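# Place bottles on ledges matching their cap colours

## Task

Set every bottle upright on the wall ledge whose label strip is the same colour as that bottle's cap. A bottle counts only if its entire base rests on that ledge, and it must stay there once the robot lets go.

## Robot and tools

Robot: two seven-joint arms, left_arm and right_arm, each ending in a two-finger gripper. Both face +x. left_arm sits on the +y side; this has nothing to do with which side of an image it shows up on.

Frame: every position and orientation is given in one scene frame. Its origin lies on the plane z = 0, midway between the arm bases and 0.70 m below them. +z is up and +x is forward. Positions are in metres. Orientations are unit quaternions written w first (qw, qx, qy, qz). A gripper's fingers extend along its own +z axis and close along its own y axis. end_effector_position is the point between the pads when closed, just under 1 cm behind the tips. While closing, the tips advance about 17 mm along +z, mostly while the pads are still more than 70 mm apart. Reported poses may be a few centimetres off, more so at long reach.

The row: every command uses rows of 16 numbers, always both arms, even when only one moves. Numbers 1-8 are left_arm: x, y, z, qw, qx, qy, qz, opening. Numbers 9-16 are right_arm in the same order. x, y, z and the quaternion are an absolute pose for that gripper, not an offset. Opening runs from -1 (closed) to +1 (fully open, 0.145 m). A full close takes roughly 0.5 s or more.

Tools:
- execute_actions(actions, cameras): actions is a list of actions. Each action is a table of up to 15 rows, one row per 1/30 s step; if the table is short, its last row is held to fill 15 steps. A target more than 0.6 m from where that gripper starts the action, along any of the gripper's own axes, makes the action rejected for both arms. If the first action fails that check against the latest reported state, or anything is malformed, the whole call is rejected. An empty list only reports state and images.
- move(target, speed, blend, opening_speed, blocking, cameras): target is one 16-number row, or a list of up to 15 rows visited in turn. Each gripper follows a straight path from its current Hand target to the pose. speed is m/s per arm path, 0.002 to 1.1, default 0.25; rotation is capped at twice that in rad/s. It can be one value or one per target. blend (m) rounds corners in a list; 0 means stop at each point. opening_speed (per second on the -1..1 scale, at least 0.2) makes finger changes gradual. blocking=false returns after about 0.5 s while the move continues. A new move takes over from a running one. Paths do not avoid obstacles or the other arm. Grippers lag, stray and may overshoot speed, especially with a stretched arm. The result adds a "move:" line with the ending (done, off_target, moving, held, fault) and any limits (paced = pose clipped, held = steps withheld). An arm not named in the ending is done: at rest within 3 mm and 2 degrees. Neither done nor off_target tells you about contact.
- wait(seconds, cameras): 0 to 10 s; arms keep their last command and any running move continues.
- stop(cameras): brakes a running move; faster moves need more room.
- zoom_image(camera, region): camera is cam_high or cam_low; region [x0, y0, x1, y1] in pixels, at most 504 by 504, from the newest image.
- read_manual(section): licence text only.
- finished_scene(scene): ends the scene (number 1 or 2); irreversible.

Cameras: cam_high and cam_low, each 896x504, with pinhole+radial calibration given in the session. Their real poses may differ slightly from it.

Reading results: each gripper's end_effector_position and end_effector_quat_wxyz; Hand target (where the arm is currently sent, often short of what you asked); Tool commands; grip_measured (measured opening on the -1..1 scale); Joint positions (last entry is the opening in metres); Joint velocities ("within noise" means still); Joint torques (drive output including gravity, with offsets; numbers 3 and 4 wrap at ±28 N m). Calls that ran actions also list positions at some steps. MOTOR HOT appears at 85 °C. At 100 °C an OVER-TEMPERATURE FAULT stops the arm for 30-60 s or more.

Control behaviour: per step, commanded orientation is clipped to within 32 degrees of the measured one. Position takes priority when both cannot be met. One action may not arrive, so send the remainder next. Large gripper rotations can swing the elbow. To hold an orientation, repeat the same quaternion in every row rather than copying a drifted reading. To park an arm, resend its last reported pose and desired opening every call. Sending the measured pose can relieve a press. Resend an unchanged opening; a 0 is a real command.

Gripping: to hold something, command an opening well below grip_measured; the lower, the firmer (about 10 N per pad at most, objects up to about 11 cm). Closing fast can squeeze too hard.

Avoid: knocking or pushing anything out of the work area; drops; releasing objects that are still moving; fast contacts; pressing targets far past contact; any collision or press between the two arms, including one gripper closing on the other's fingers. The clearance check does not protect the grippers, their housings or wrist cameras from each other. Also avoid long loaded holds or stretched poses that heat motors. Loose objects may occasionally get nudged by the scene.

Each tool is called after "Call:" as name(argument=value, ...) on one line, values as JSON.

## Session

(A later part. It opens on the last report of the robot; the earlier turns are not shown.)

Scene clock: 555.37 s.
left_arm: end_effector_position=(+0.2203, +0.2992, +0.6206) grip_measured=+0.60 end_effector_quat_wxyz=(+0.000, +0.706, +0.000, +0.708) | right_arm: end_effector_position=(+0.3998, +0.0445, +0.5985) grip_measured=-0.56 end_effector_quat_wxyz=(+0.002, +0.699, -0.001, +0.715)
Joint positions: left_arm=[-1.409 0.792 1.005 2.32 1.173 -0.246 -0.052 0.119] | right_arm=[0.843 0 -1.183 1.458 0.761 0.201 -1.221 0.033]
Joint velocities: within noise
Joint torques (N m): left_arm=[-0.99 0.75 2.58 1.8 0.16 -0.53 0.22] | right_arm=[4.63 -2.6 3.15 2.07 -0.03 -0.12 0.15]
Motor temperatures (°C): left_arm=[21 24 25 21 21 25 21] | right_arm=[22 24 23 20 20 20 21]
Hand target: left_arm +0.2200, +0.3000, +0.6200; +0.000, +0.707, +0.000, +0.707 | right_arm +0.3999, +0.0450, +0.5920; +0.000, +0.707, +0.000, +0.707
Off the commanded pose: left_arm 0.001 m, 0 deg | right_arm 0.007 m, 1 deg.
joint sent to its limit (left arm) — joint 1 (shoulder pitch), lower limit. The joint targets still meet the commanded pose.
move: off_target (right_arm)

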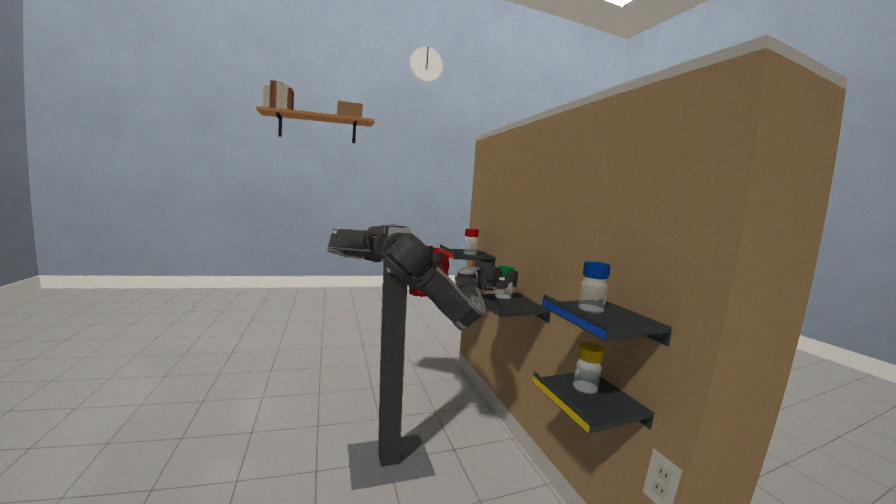

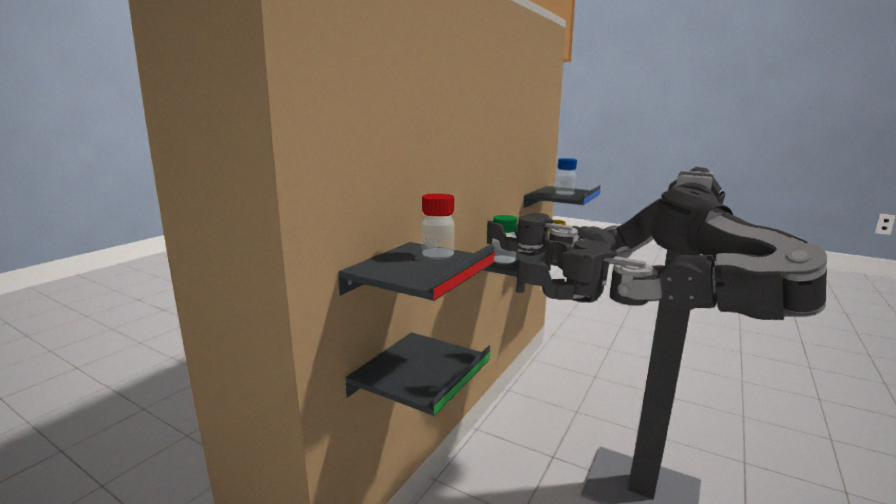

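Release; right away; left fetch.

Call:
move(target=[[0.22,0.3,0.62,0,0.7071,0,0.7071,0.6,0.4,0.045,0.598,0,0.7071,0,0.7071,-0.6],[0.22,0.3,0.62,0,0.7071,0,0.7071,0.6,0.4,0.045,0.598,0,0.7071,0,0.7071,0.4],[0.22,0.3,0.62,0,0.7071,0,0.7071,0.6,0.25,0.02,0.6,0,0.7071,0,0.7071,0.4],[0.22,0.3,0.62,0,0.7071,0,0.7071,0.6,0.22,-0.35,0.5,0,0.7071,0,0.7071,0.4],[0.25,0.06,0.6,0,0.7071,0,0.7071,0.6,0.22,-0.35,0.5,0,0.7071,0,0.7071,0.4],[0.38,0.047,0.597,0,0.7071,0,0.7071,0.6,0.22,-0.35,0.5,0,0.7071,0,0.7071,0.4]], opening_speed=1.5, speed=[0.1,0.1,0.17,0.25,0.22,0.15])

Call:
zoom_image(camera="cam_high", region=[430, 230, 550, 330])

Call:
zoom_image(camera="cam_low", region=[460, 190, 600, 310])

Scene clock: 575.27 s.
left_arm: end_effector_position=(+0.3801, +0.0483, +0.5995) grip_measured=+0.60 end_effector_quat_wxyz=(-0.002, +0.705, +0.002, +0.709) | right_arm: end_effector_position=(+0.2210, -0.3495, +0.5001) grip_measured=+0.40 end_effector_quat_wxyz=(+0.025, +0.815, +0.006, +0.579)
Joint positions: left_arm=[0.3 -0.004 -0.535 1.861 0.17 0.54 -0.61 0.119] | right_arm=[0.44 1.833 -1.571 1.935 1.412 -0.783 -0.218 0.105]
Joint velocities: within noise
Joint torques (N m): left_arm=[5.66 -1.73 -0.31 4.03 -0.09 -0.62 0.18] | right_arm=[1.38 7.11 1.48 0.49 0.09 -0.48 0.14]
Motor temperatures (°C): left_arm=[21 23 25 21 21 25 21] | right_arm=[22 24 23 20 20 20 21]
Hand target: left_arm +0.3800, +0.0470, +0.5970; +0.000, +0.707, +0.000, +0.707 | right_arm +0.2204, -0.3500, +0.5002; +0.025, +0.815, +0.007, +0.579
Off the commanded pose: left_arm 0.003 m, 0 deg | right_arm 0.001 m, 19 deg.
joint sent to its limit (right arm) — joint 3 (upper arm roll), lower limit; joint 6 (wrist pitch), lower limit. The joint targets are off in orientation, not in position.
move: off_target (right_arm)

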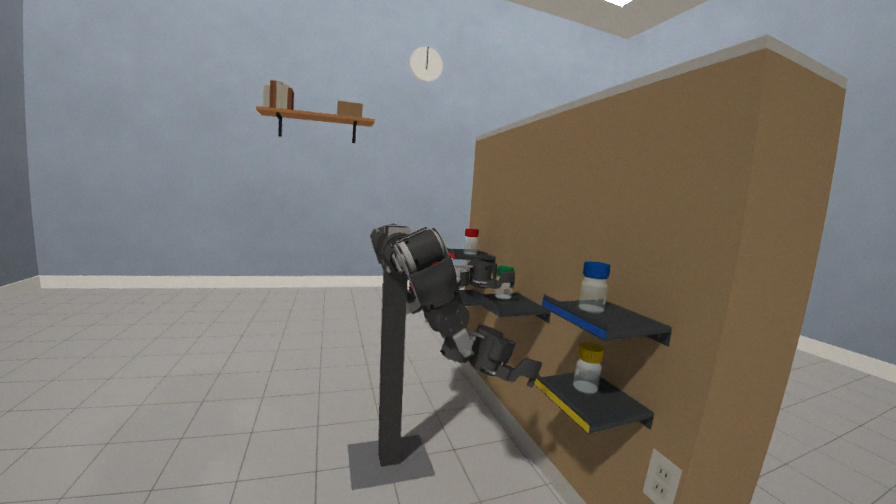

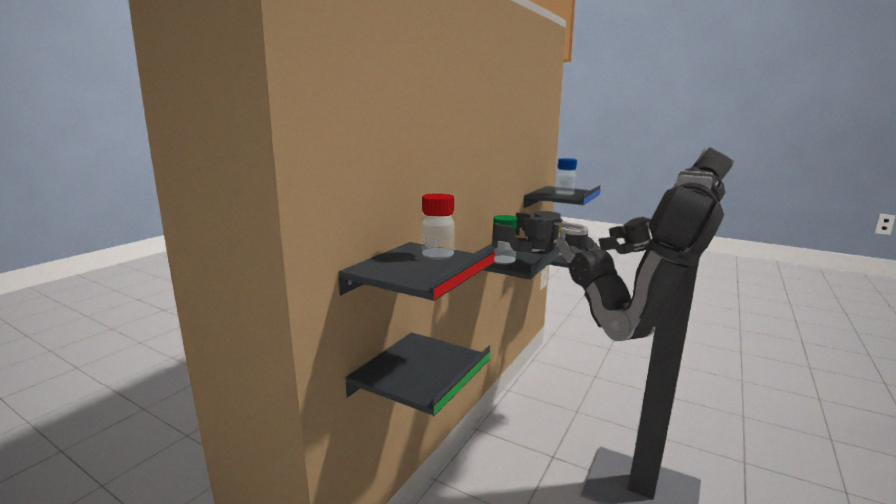

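Scaled by 4.200 from the camera's 896x504 image, which has a finer 1280x720 frame.

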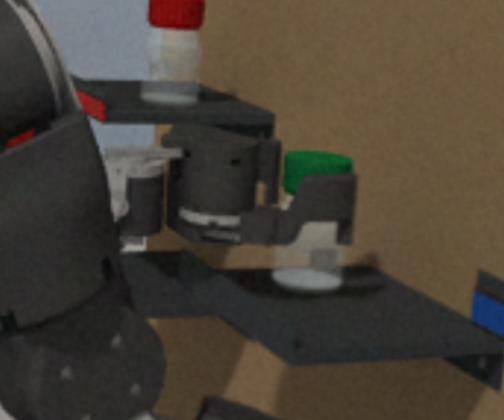

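Scaled by 3.600 from the camera's 896x504 image, which has a finer 1280x720 frame.

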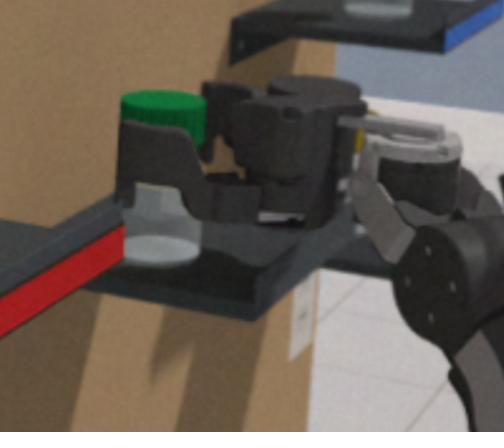

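Call:
move(target=[[0.4,0.047,0.588,0,0.7071,0,0.7071,0.6,0.22,-0.35,0.5,0.025,0.815,0.007,0.579,0.4],[0.4,0.047,0.588,0,0.7071,0,0.7071,-0.8,0.22,-0.35,0.5,0.025,0.815,0.007,0.579,0.4],[0.395,0.047,0.615,0,0.7071,0,0.7071,-0.8,0.22,-0.35,0.5,0.025,0.815,0.007,0.579,0.4],[0.25,0.05,0.62,0,0.7071,0,0.7071,-0.8,0.22,-0.35,0.5,0.025,0.815,0.007,0.579,0.4],[0.23,0.15,0.6,0,0.7071,0,0.7071,-0.8,0.22,-0.35,0.5,0.025,0.815,0.007,0.579,0.4],[0.22,0.34,0.53,0,0.7071,0,0.7071,-0.8,0.22,-0.35,0.5,0.025,0.815,0.007,0.579,0.4],[0.27,0.34,0.53,0,0.7071,0,0.7071,-0.9,0.22,-0.35,0.5,0.025,0.815,0.007,0.579,0.4]], opening_speed=1.5, speed=[0.08,0.1,0.08,0.15,0.15,0.18,0.1])

Call:
zoom_image(camera="cam_low", region=[330, 220, 610, 430])

Scene clock: 596.80 s.
left_arm: end_effector_position=(+0.2702, +0.3382, +0.5291) grip_measured=-0.56 end_effector_quat_wxyz=(+0.002, +0.710, -0.004, +0.705) | right_arm: end_effector_position=(+0.2209, -0.3496, +0.5002) grip_measured=+0.40 end_effector_quat_wxyz=(+0.025, +0.815, +0.006, +0.579)
Joint positions: left_arm=[-1.191 1.327 0.398 1.797 1.225 -0.739 -0.165 0.033] | right_arm=[0.44 1.833 -1.571 1.935 1.412 -0.783 -0.218 0.105]
Joint velocities: within noise
Joint torques (N m): left_arm=[2.78 2.39 2.02 1.31 0.09 -0.88 -0.04] | right_arm=[1.02 7.11 1.54 0.46 0.04 -0.45 0.12]
Motor temperatures (°C): left_arm=[22 23 24 22 21 25 21] | right_arm=[21 25 22 19 20 20 21]
Hand target: left_arm +0.2700, +0.3400, +0.5300; +0.000, +0.707, +0.000, +0.707 | right_arm +0.2201, -0.3499, +0.5000; +0.025, +0.815, +0.007, +0.578
Off the commanded pose: left_arm 0.002 m, 1 deg | right_arm 0.001 m, 0 deg.
joint sent to its limit (right arm) — joint 3 (upper arm roll), lower limit; joint 6 (wrist pitch), lower limit. The joint targets still meet the commanded pose.
move: done

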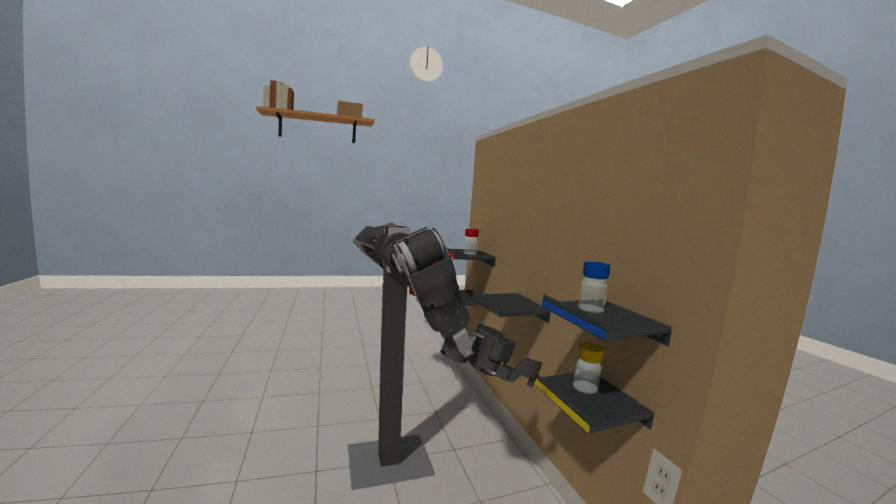

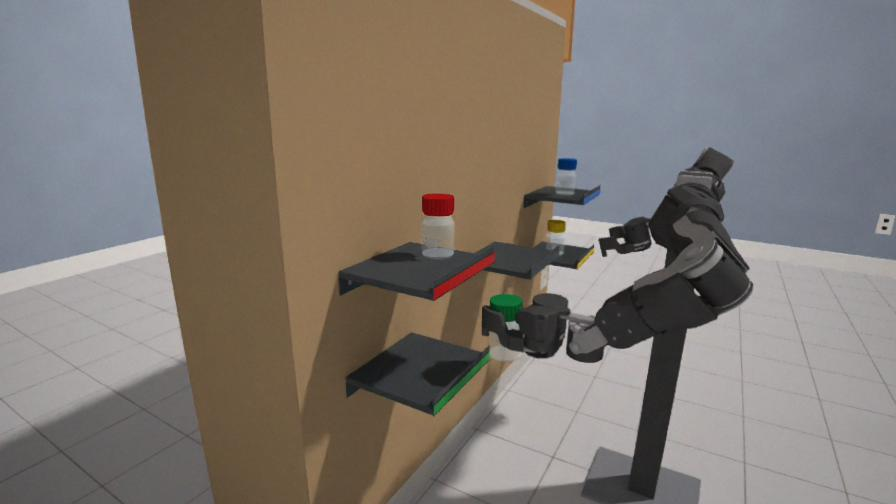

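Scaled by 1.800 from the camera's 896x504 image, which has a finer 1280x720 frame.

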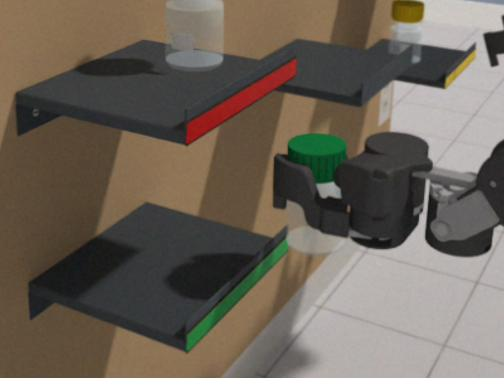

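Call:
move(target=[[0.4,0.345,0.528,0,0.7071,0,0.7071,-0.9,0.22,-0.35,0.5,0.025,0.815,0.007,0.579,0.4],[0.4,0.345,0.5,0,0.7071,0,0.7071,-0.9,0.22,-0.35,0.5,0.025,0.815,0.007,0.579,0.4],[0.4,0.345,0.475,0,0.7071,0,0.7071,-0.9,0.22,-0.35,0.5,0.025,0.815,0.007,0.579,0.4]], speed=[0.1,0.05,0.03])

Call:
zoom_image(camera="cam_low", region=[330, 220, 610, 430])

Scene clock: 606.63 s.
left_arm: end_effector_position=(+0.3959, +0.3453, +0.4908) grip_measured=-0.56 end_effector_quat_wxyz=(-0.075, +0.844, -0.143, +0.512) | right_arm: end_effector_position=(+0.2209, -0.3496, +0.5002) grip_measured=+0.40 end_effector_quat_wxyz=(+0.025, +0.815, +0.006, +0.579)
Joint positions: left_arm=[-1.404 2.012 0.622 1.325 1.585 -0.244 -0.086 0.033] | right_arm=[0.44 1.833 -1.571 1.935 1.412 -0.783 -0.218 0.105]
Joint velocities: within noise
Joint torques (N m): left_arm=[5.97 1.28 0.66 -0.18 0.15 0.04 0.19] | right_arm=[1.15 7.16 1.51 0.51 0.06 -0.48 0.12]
Motor temperatures (°C): left_arm=[22 23 24 22 21 25 21] | right_arm=[21 25 22 19 20 20 21]
Hand target: left_arm +0.3904, +0.3451, +0.4822; -0.073, +0.853, -0.146, +0.496 | right_arm +0.2201, -0.3499, +0.5000; +0.025, +0.815, +0.007, +0.578
Off the commanded pose: left_arm 0.016 m, 33 deg; orientation clipped | right_arm 0.001 m, 0 deg.
joint read past its limit (left arm) — joint 2 (shoulder roll), upper limit.
joint sent to its limit (left arm) — joint 1 (shoulder pitch), lower limit; joint 2 (shoulder roll), upper limit; joint 5 (forearm roll), upper limit. The joint targets are off in position and orientation.
joint sent to its limit (right arm) — joint 3 (upper arm roll), lower limit; joint 6 (wrist pitch), lower limit. The joint targets still meet the commanded pose.
move: off_target (left_arm); limits=paced

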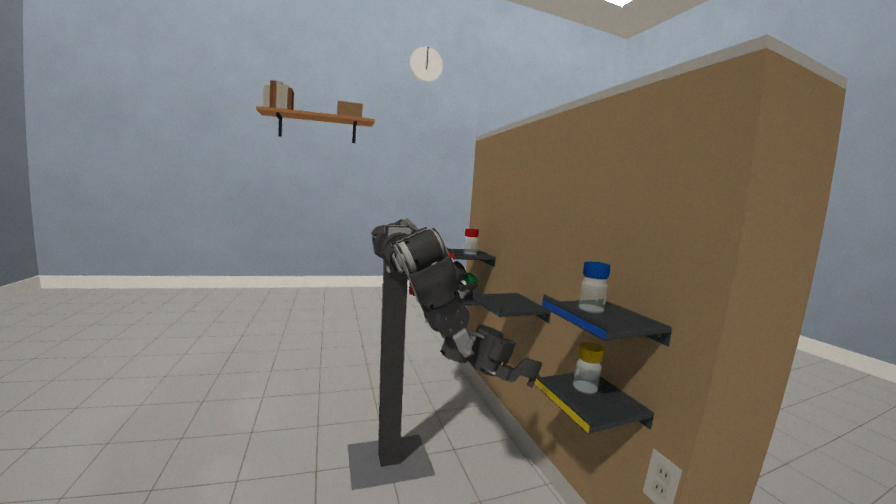

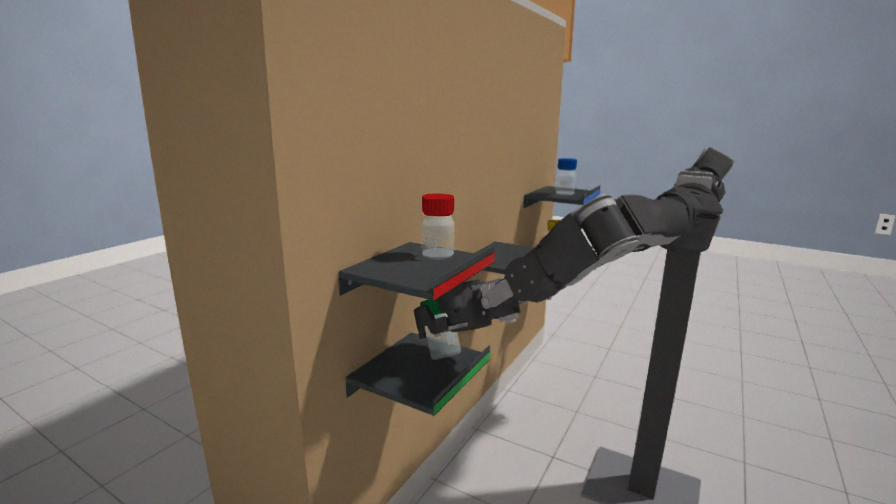

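Scaled by 1.800 from the camera's 896x504 image, which has a finer 1280x720 frame.

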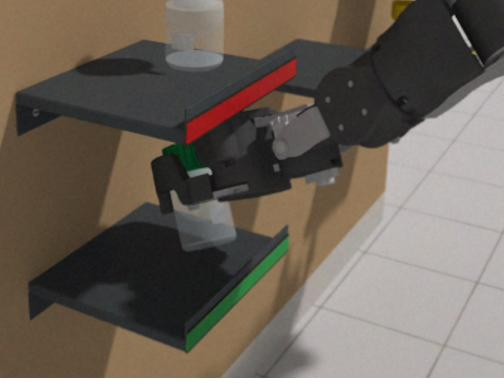

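Call:
move(target=[[0.37,0.345,0.502,-0.07,0.83,-0.13,0.54,-0.9,0.22,-0.35,0.5,0.025,0.815,0.007,0.579,0.4],[0.25,0.335,0.515,-0.03,0.76,-0.06,0.64,-0.9,0.22,-0.35,0.5,0.025,0.815,0.007,0.579,0.4],[0.22,0.3,0.6,0,0.7071,0,0.7071,-0.9,0.22,-0.35,0.5,0.025,0.815,0.007,0.579,0.4],[0.25,0.06,0.61,0,0.7071,0,0.7071,-0.9,0.22,-0.35,0.5,0.025,0.815,0.007,0.579,0.4]], speed=[0.08,0.12,0.15,0.15])

Call:
move(target=[[0.23,0.2,0.56,0,0.7071,0,0.7071,-0.9,0.22,-0.35,0.5,0.025,0.815,0.007,0.579,0.4],[0.22,0.25,0.55,0,0.7071,0,0.7071,-0.9,0.22,-0.35,0.5,0.025,0.815,0.007,0.579,0.4],[0.24,0.315,0.5,0,0.7071,0,0.7071,-0.9,0.22,-0.35,0.5,0.025,0.815,0.007,0.579,0.4]], speed=0.18)

Call:
zoom_image(camera="cam_low", region=[330, 220, 610, 430])

Scene clock: 626.40 s.
left_arm: end_effector_position=(+0.2496, +0.0588, +0.6102) grip_measured=-0.56 end_effector_quat_wxyz=(+0.004, +0.708, -0.001, +0.706) | right_arm: end_effector_position=(+0.2209, -0.3496, +0.5002) grip_measured=+0.40 end_effector_quat_wxyz=(+0.025, +0.815, +0.006, +0.579)
Joint positions: left_arm=[-0.174 0.126 -0.793 2.422 -0.04 0.638 -0.768 0.033] | right_arm=[0.44 1.833 -1.571 1.935 1.412 -0.783 -0.218 0.105]
Joint velocities: within noise
Joint torques (N m): left_arm=[1.91 -0.99 -0.32 3.93 -0.33 -0.58 -0.02] | right_arm=[1.09 7.05 1.47 0.68 0.04 -0.48 0.11]
Motor temperatures (°C): left_arm=[23 22 24 21 21 25 21] | right_arm=[21 25 22 19 20 20 21]
Hand target: left_arm +0.2500, +0.0599, +0.6100; +0.000, +0.707, +0.000, +0.707 | right_arm +0.2201, -0.3499, +0.5000; +0.025, +0.815, +0.007, +0.578
Off the commanded pose: left_arm 0.001 m, 1 deg | right_arm 0.001 m, 0 deg.
joint sent to its limit (right arm) — joint 3 (upper arm roll), lower limit; joint 6 (wrist pitch), lower limit. The joint targets still meet the commanded pose.
move: done

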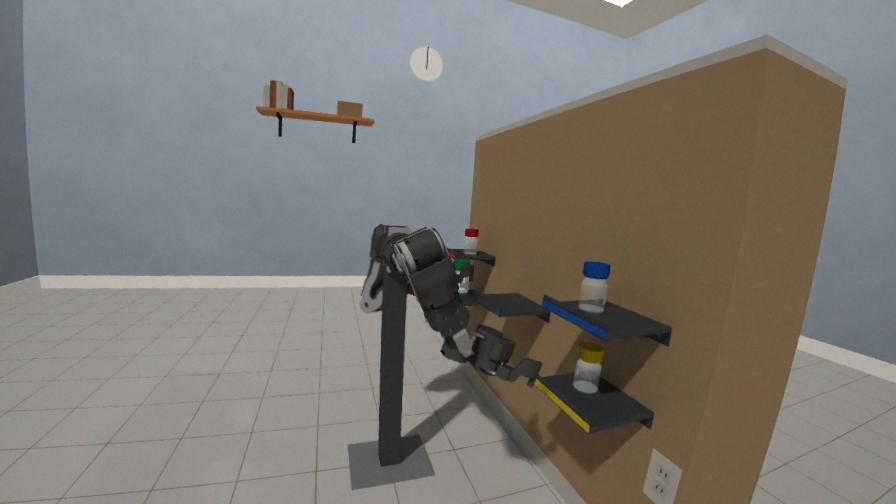

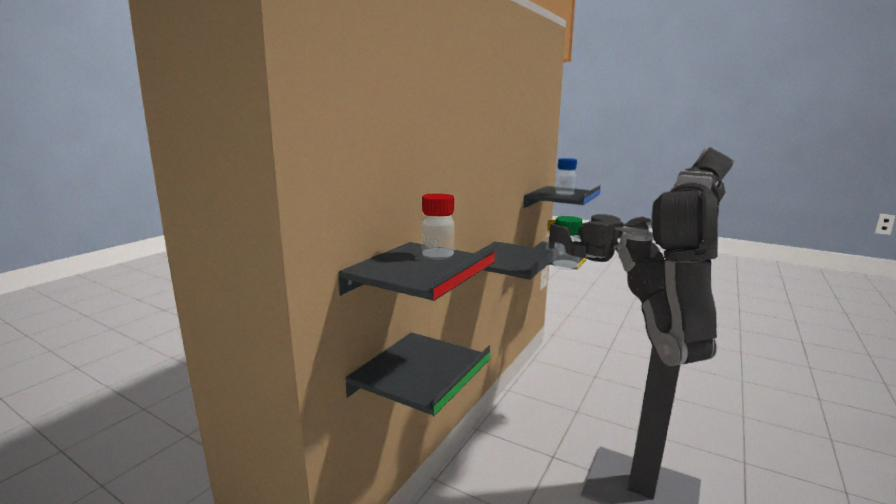

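Scene clock: 628.60 s.
left_arm: end_effector_position=(+0.2397, +0.3164, +0.4981) grip_measured=-0.56 end_effector_quat_wxyz=(-0.003, +0.711, +0.000, +0.703) | right_arm: end_effector_position=(+0.2209, -0.3496, +0.5002) grip_measured=+0.40 end_effector_quat_wxyz=(+0.025, +0.815, +0.006, +0.579)
Joint positions: left_arm=[-0.925 0.942 0.237 1.829 0.908 -0.57 -0.094 0.033] | right_arm=[0.44 1.833 -1.571 1.935 1.412 -0.783 -0.218 0.105]
Joint velocities: within noise
Joint torques (N m): left_arm=[1.17 3.34 1.94 3.55 0.12 -0.93 0.23] | right_arm=[1.12 7.16 1.51 0.57 0.05 -0.44 0.15]
Motor temperatures (°C): left_arm=[22 22 24 21 21 25 21] | right_arm=[21 25 22 19 20 20 21]
Hand target: left_arm +0.2400, +0.3151, +0.5000; +0.000, +0.707, +0.000, +0.707 | right_arm +0.2201, -0.3499, +0.5000; +0.025, +0.815, +0.007, +0.578
Off the commanded pose: left_arm 0.002 m, 1 deg | right_arm 0.001 m, 0 deg.
joint sent to its limit (right arm) — joint 3 (upper arm roll), lower limit; joint 6 (wrist pitch), lower limit. The joint targets still meet the commanded pose.
move: done

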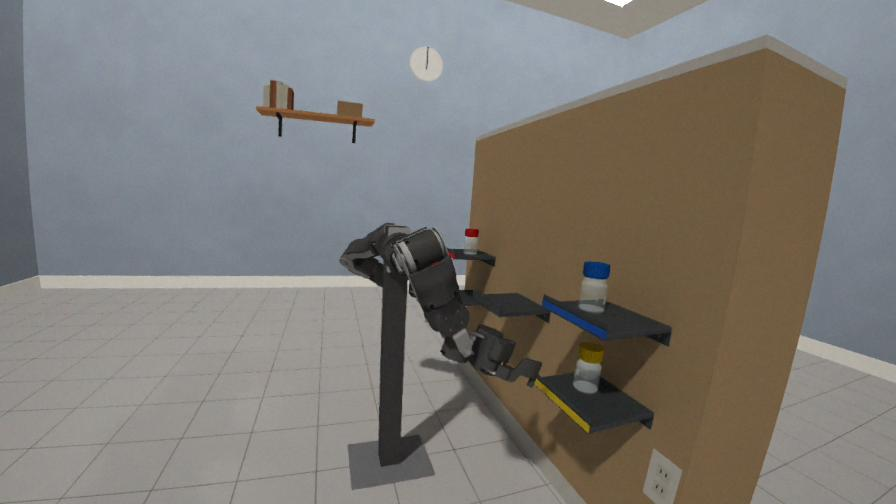

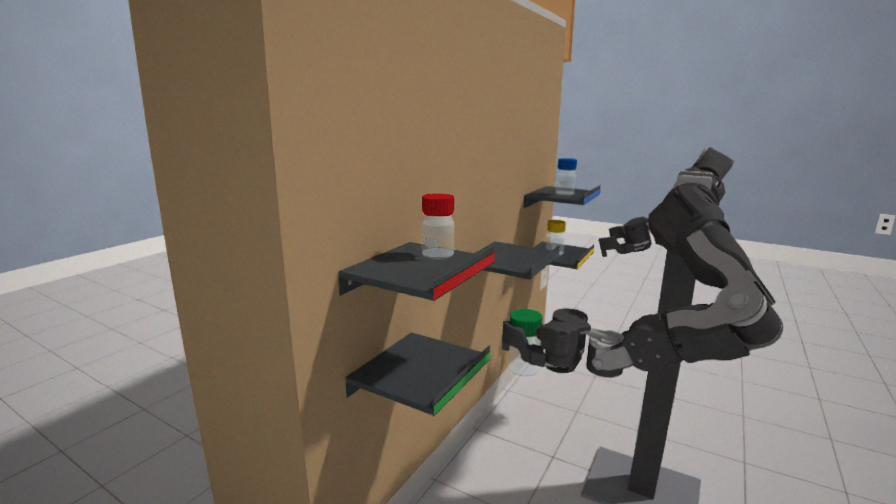

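Scaled by 1.800 from the camera's 896x504 image, which has a finer 1280x720 frame.

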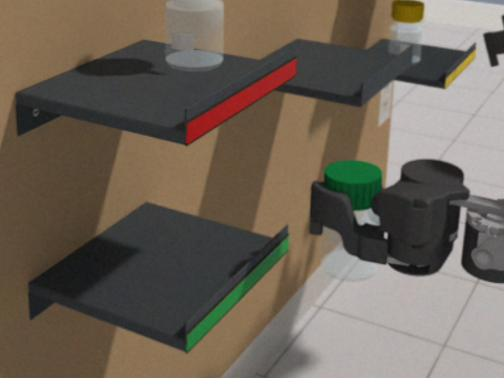

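Call:
move(target=[[0.275,0.325,0.512,0,0.7071,0,0.7071,-0.9,0.22,-0.35,0.5,0.025,0.815,0.007,0.579,0.4],[0.33,0.33,0.512,0,0.7071,0,0.7071,-0.9,0.22,-0.35,0.5,0.025,0.815,0.007,0.579,0.4]], speed=0.08)

Call:
zoom_image(camera="cam_low", region=[330, 220, 610, 430])

Scene clock: 638.43 s.
left_arm: end_effector_position=(+0.3331, +0.3280, +0.5399) grip_measured=-0.90 end_effector_quat_wxyz=(+0.003, +0.670, -0.008, +0.742) | right_arm: end_effector_position=(+0.2209, -0.3496, +0.5002) grip_measured=+0.40 end_effector_quat_wxyz=(+0.025, +0.815, +0.006, +0.579)
Joint positions: left_arm=[-0.281 1.174 -0.194 1.62 1.101 -0.537 -0.127 0.008] | right_arm=[0.44 1.833 -1.571 1.935 1.412 -0.783 -0.218 0.105]
Joint velocities: within noise
Joint torques (N m): left_arm=[-0.17 3.71 -1.26 -0.54 0.24 1.16 -0.07] | right_arm=[1.07 7.11 1.51 0.54 0.05 -0.47 0.11]
Motor temperatures (°C): left_arm=[22 23 24 22 21 26 21] | right_arm=[21 25 22 19 20 20 21]
Hand target: left_arm +0.3274, +0.3298, +0.5129; +0.000, +0.707, +0.000, +0.707 | right_arm +0.2201, -0.3499, +0.5000; +0.025, +0.815, +0.007, +0.578
Off the commanded pose: left_arm 0.028 m, 6 deg | right_arm 0.001 m, 0 deg.
joint sent to its limit (right arm) — joint 3 (upper arm roll), lower limit; joint 6 (wrist pitch), lower limit. The joint targets still meet the commanded pose.
move: off_target (left_arm)

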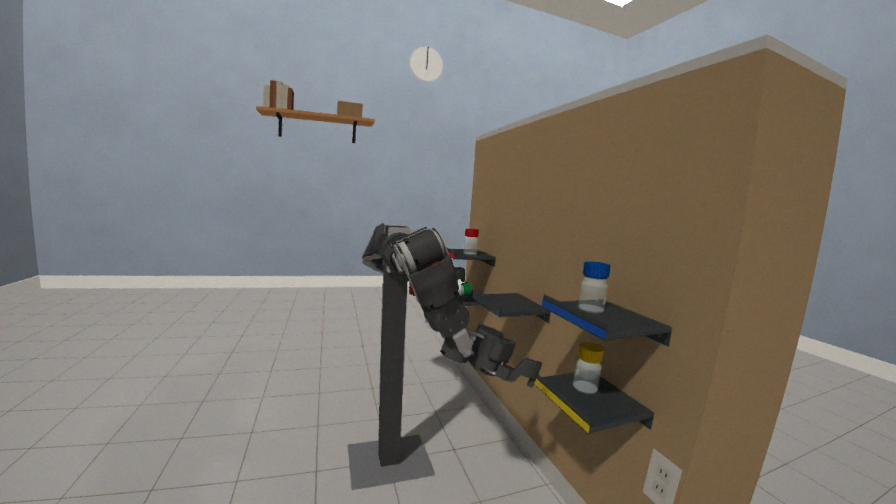

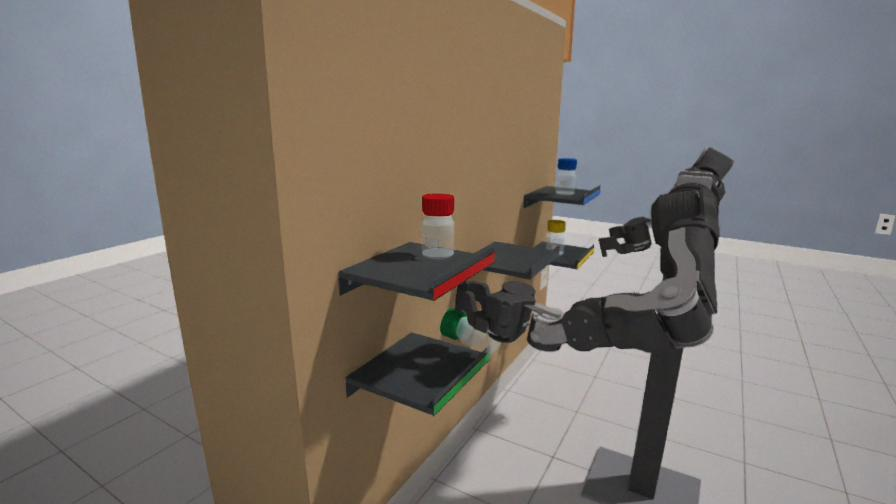

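Scaled by 1.800 from the camera's 896x504 image, which has a finer 1280x720 frame.

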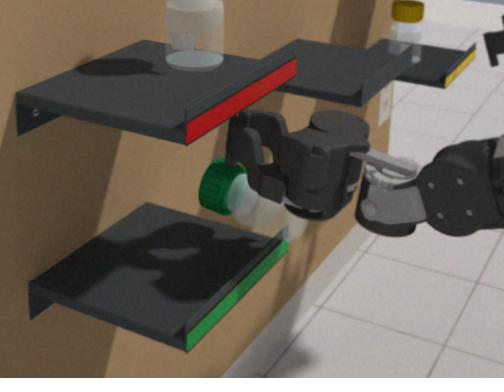

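Call:
zoom_image(camera="cam_low", region=[430, 265, 550, 375])

Call:
zoom_image(camera="cam_high", region=[440, 250, 500, 310])

Scaled by 4.200 from the camera's 896x504 image, which has a finer 1280x720 frame.

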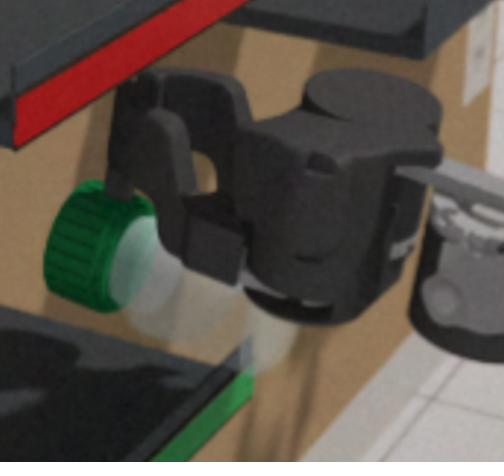

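Scaled by 8.400 from the camera's 896x504 image, which has a finer 1280x720 frame.

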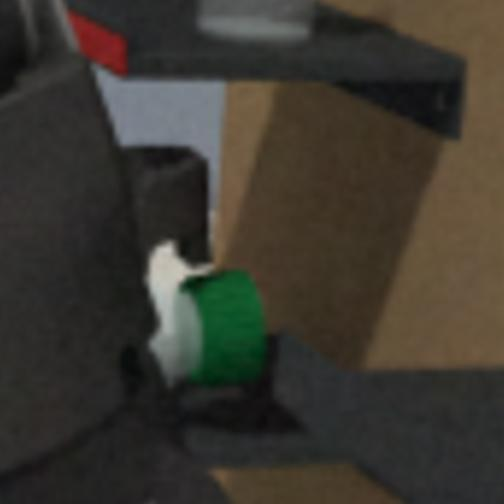

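Call:
move(target=[0.375,0.33,0.515,0,0.755,0,0.656,-0.9,0.22,-0.35,0.5,0.025,0.815,0.007,0.579,0.4], speed=0.03)

Call:
zoom_image(camera="cam_low", region=[410, 265, 530, 375])

Call:
zoom_image(camera="cam_high", region=[440, 250, 500, 310])

Scene clock: 692.60 s.
left_arm: end_effector_position=(+0.3753, +0.3305, +0.5174) grip_measured=-0.90 end_effector_quat_wxyz=(-0.001, +0.752, +0.001, +0.659) | right_arm: end_effector_position=(+0.2209, -0.3496, +0.5002) grip_measured=+0.40 end_effector_quat_wxyz=(+0.025, +0.815, +0.006, +0.579)
Joint positions: left_arm=[0.226 1.22 -0.639 1.502 1.25 -0.268 -0.148 0.008] | right_arm=[0.44 1.833 -1.571 1.935 1.412 -0.783 -0.218 0.105]
Joint velocities: within noise
Joint torques (N m): left_arm=[5.5 6.16 2.62 1.42 0.07 -0.55 0.21] | right_arm=[1.12 7.16 1.52 0.51 0.02 -0.47 0.15]
Motor temperatures (°C): left_arm=[21 23 23 21 21 27 21] | right_arm=[21 26 22 19 20 20 21]
Hand target: left_arm +0.3750, +0.3300, +0.5151; +0.000, +0.755, +0.000, +0.656 | right_arm +0.2201, -0.3499, +0.5000; +0.025, +0.815, +0.007, +0.578
Off the commanded pose: left_arm 0.002 m, 0 deg | right_arm 0.001 m, 0 deg.
joint sent to its limit (right arm) — joint 3 (upper arm roll), lower limit; joint 6 (wrist pitch), lower limit. The joint targets still meet the commanded pose.
move: done

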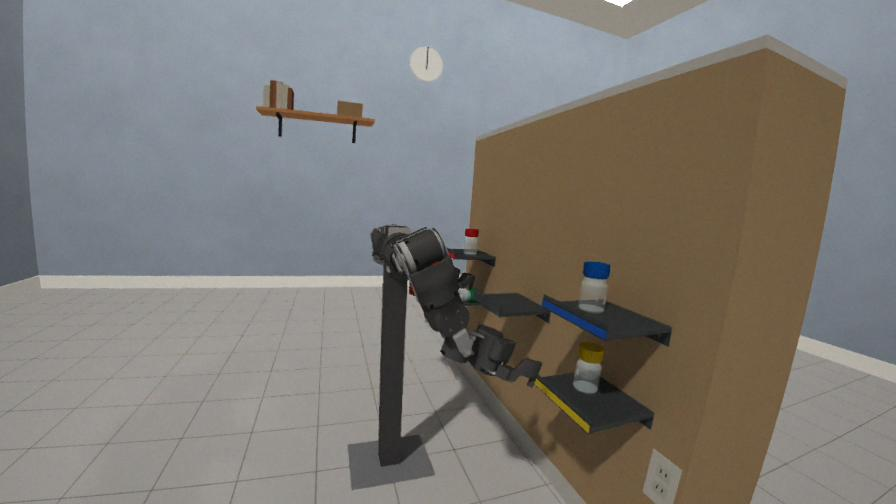

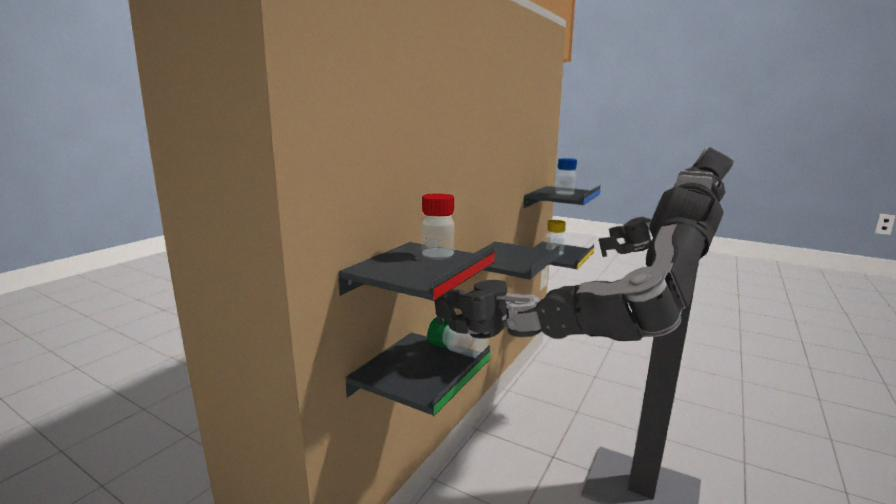

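Scaled by 4.200 from the camera's 896x504 image, which has a finer 1280x720 frame.

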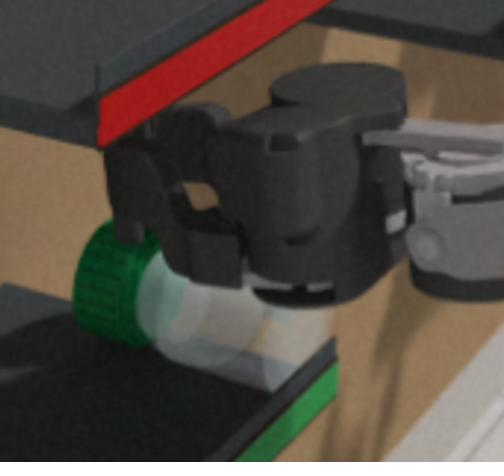

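Scaled by 8.400 from the camera's 896x504 image, which has a finer 1280x720 frame.

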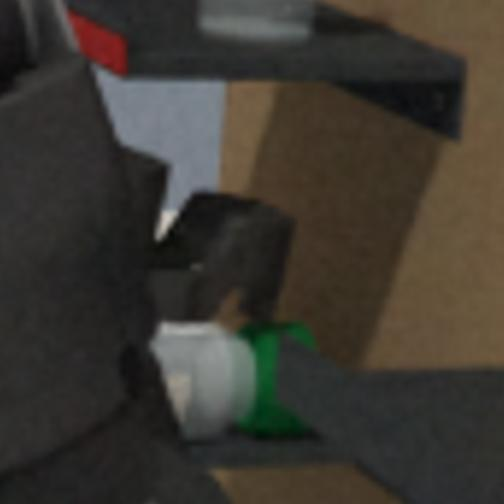

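Call:
move(target=[[0.37,0.32,0.535,0,0.755,0,0.656,-0.9,0.22,-0.35,0.5,0.025,0.815,0.007,0.579,0.4],[0.375,0.318,0.525,0,0.83,0,0.558,0.6,0.22,-0.35,0.5,0.025,0.815,0.007,0.579,0.4],[0.385,0.318,0.52,0,0.887,0,0.4617,0.6,0.22,-0.35,0.5,0.025,0.815,0.007,0.579,0.4]], opening_speed=1.5, speed=0.06)

Call:
zoom_image(camera="cam_low", region=[390, 245, 530, 375])

Call:
zoom_image(camera="cam_high", region=[440, 250, 500, 310])

Scene clock: 730.40 s.
left_arm: end_effector_position=(+0.3712, +0.3138, +0.4934) grip_measured=+0.60 end_effector_quat_wxyz=(+0.005, +0.907, -0.005, +0.421) | right_arm: end_effector_position=(+0.2209, -0.3496, +0.5002) grip_measured=+0.40 end_effector_quat_wxyz=(+0.025, +0.815, +0.006, +0.579)
Joint positions: left_arm=[0.484 1.198 -0.639 1.548 1.389 0.561 -0.218 0.119] | right_arm=[0.44 1.833 -1.571 1.935 1.412 -0.783 -0.218 0.105]
Joint velocities: within noise
Joint torques (N m): left_arm=[14.1 7 8.44 3.12 -0.22 -1.41 0.02] | right_arm=[1.09 7.24 1.58 0.58 0.03 -0.47 0.11]
Motor temperatures (°C): left_arm=[24 25 25 21 21 26 21] | right_arm=[21 26 22 19 20 21 21]
Hand target: left_arm +0.3836, +0.3179, +0.5204; +0.000, +0.887, +0.000, +0.462 | right_arm +0.2201, -0.3499, +0.5000; +0.025, +0.815, +0.007, +0.578
Off the commanded pose: left_arm 0.030 m, 5 deg | right_arm 0.001 m, 0 deg.
joint sent to its limit (right arm) — joint 3 (upper arm roll), lower limit; joint 6 (wrist pitch), lower limit. The joint targets still meet the commanded pose.
move: off_target (left_arm)

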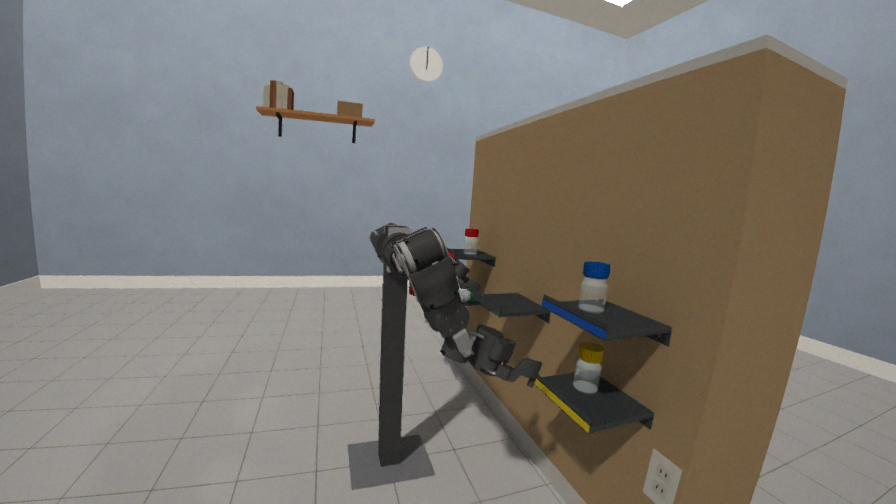

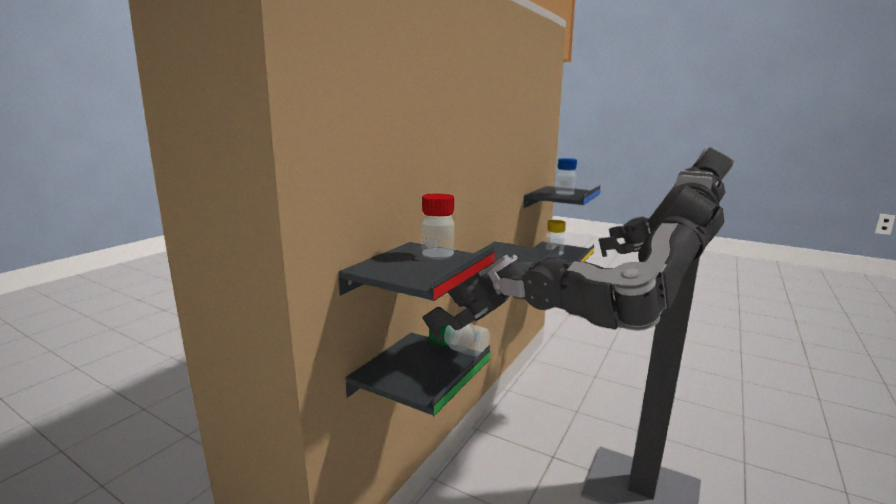

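Scaled by 3.600 from the camera's 896x504 image, which has a finer 1280x720 frame.

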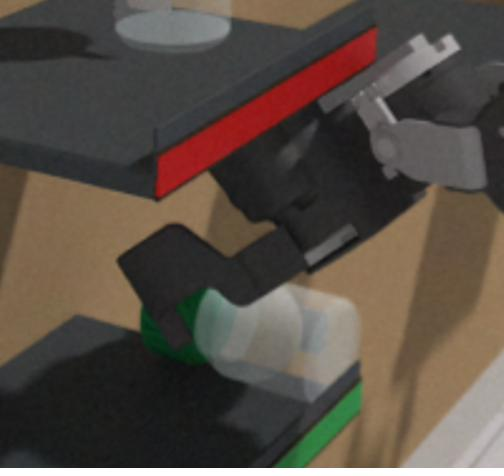

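Scaled by 8.400 from the camera's 896x504 image, which has a finer 1280x720 frame.

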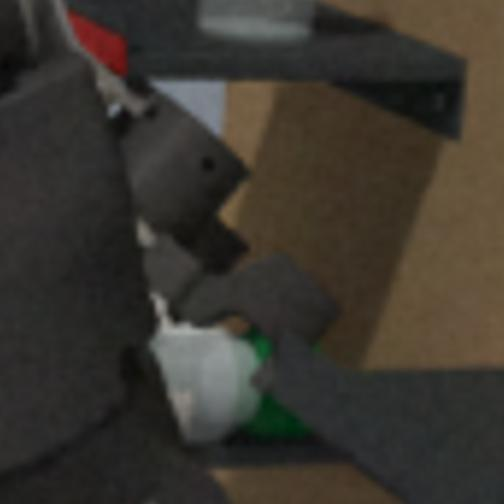

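Call:
move(target=[[0.372,0.314,0.488,0,0.888,0,0.459,0.6,0.22,-0.35,0.5,0.025,0.815,0.007,0.579,0.4],[0.39,0.317,0.477,0,0.857,0,0.515,0.6,0.22,-0.35,0.5,0.025,0.815,0.007,0.579,0.4],[0.402,0.317,0.474,0,0.857,0,0.515,0.6,0.22,-0.35,0.5,0.025,0.815,0.007,0.579,0.4]], speed=0.05)

Call:
zoom_image(camera="cam_low", region=[390, 245, 530, 375])

Call:
zoom_image(camera="cam_high", region=[440, 250, 500, 310])

Scene clock: 744.50 s.
left_arm: end_effector_position=(+0.4052, +0.3198, +0.4842) grip_measured=+0.60 end_effector_quat_wxyz=(-0.003, +0.849, +0.003, +0.528) | right_arm: end_effector_position=(+0.2209, -0.3496, +0.5002) grip_measured=+0.40 end_effector_quat_wxyz=(+0.025, +0.815, +0.006, +0.579)
Joint positions: left_arm=[0.479 1.059 -0.674 1.368 1.207 0.245 -0.137 0.119] | right_arm=[0.44 1.833 -1.571 1.935 1.412 -0.783 -0.218 0.105]
Joint velocities: within noise
Joint torques (N m): left_arm=[5.31 4.15 1.03 1.24 0.07 -0.22 0.25] | right_arm=[1.12 7.19 1.44 0.61 0.06 -0.47 0.12]
Motor temperatures (°C): left_arm=[28 25 29 21 21 28 21] | right_arm=[21 26 22 19 20 21 21]
Hand target: left_arm +0.4018, +0.3169, +0.4740; +0.000, +0.857, +0.000, +0.515 | right_arm +0.2201, -0.3499, +0.5000; +0.025, +0.815, +0.007, +0.578
Off the commanded pose: left_arm 0.011 m, 2 deg | right_arm 0.001 m, 0 deg.
joint sent to its limit (right arm) — joint 3 (upper arm roll), lower limit; joint 6 (wrist pitch), lower limit. The joint targets still meet the commanded pose.
move: off_target (left_arm)

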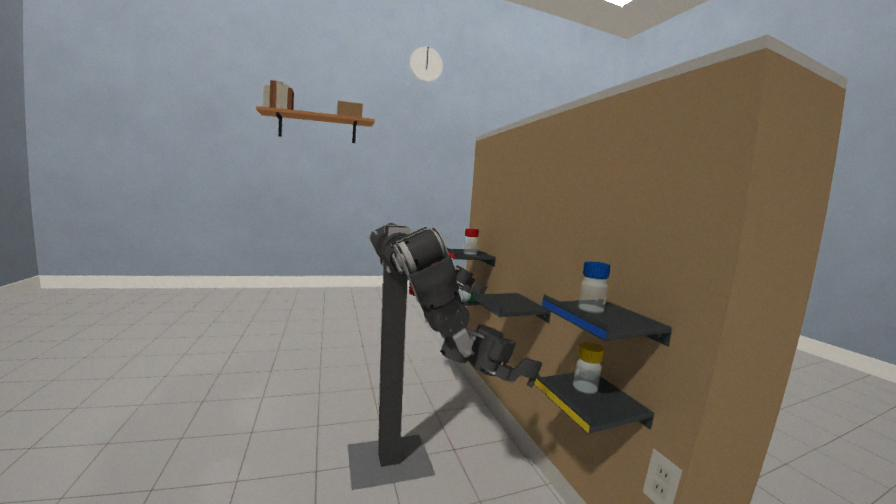

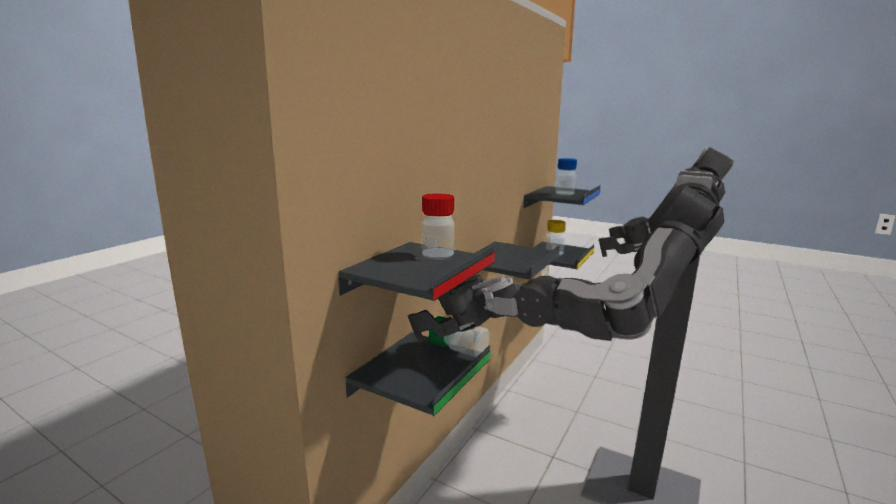

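Scaled by 3.600 from the camera's 896x504 image, which has a finer 1280x720 frame.

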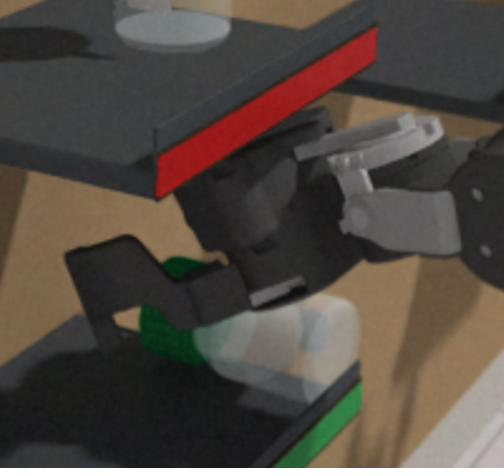

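Scaled by 8.400 from the camera's 896x504 image, which has a finer 1280x720 frame.

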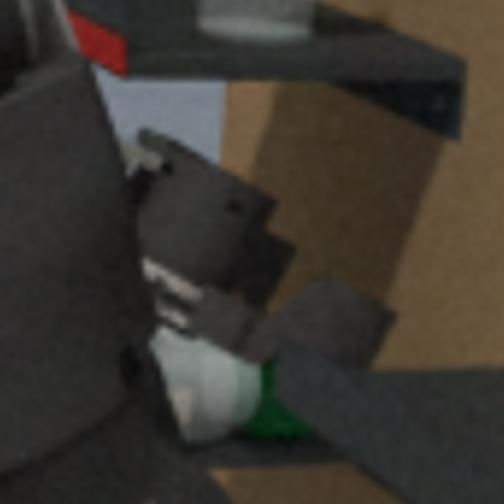

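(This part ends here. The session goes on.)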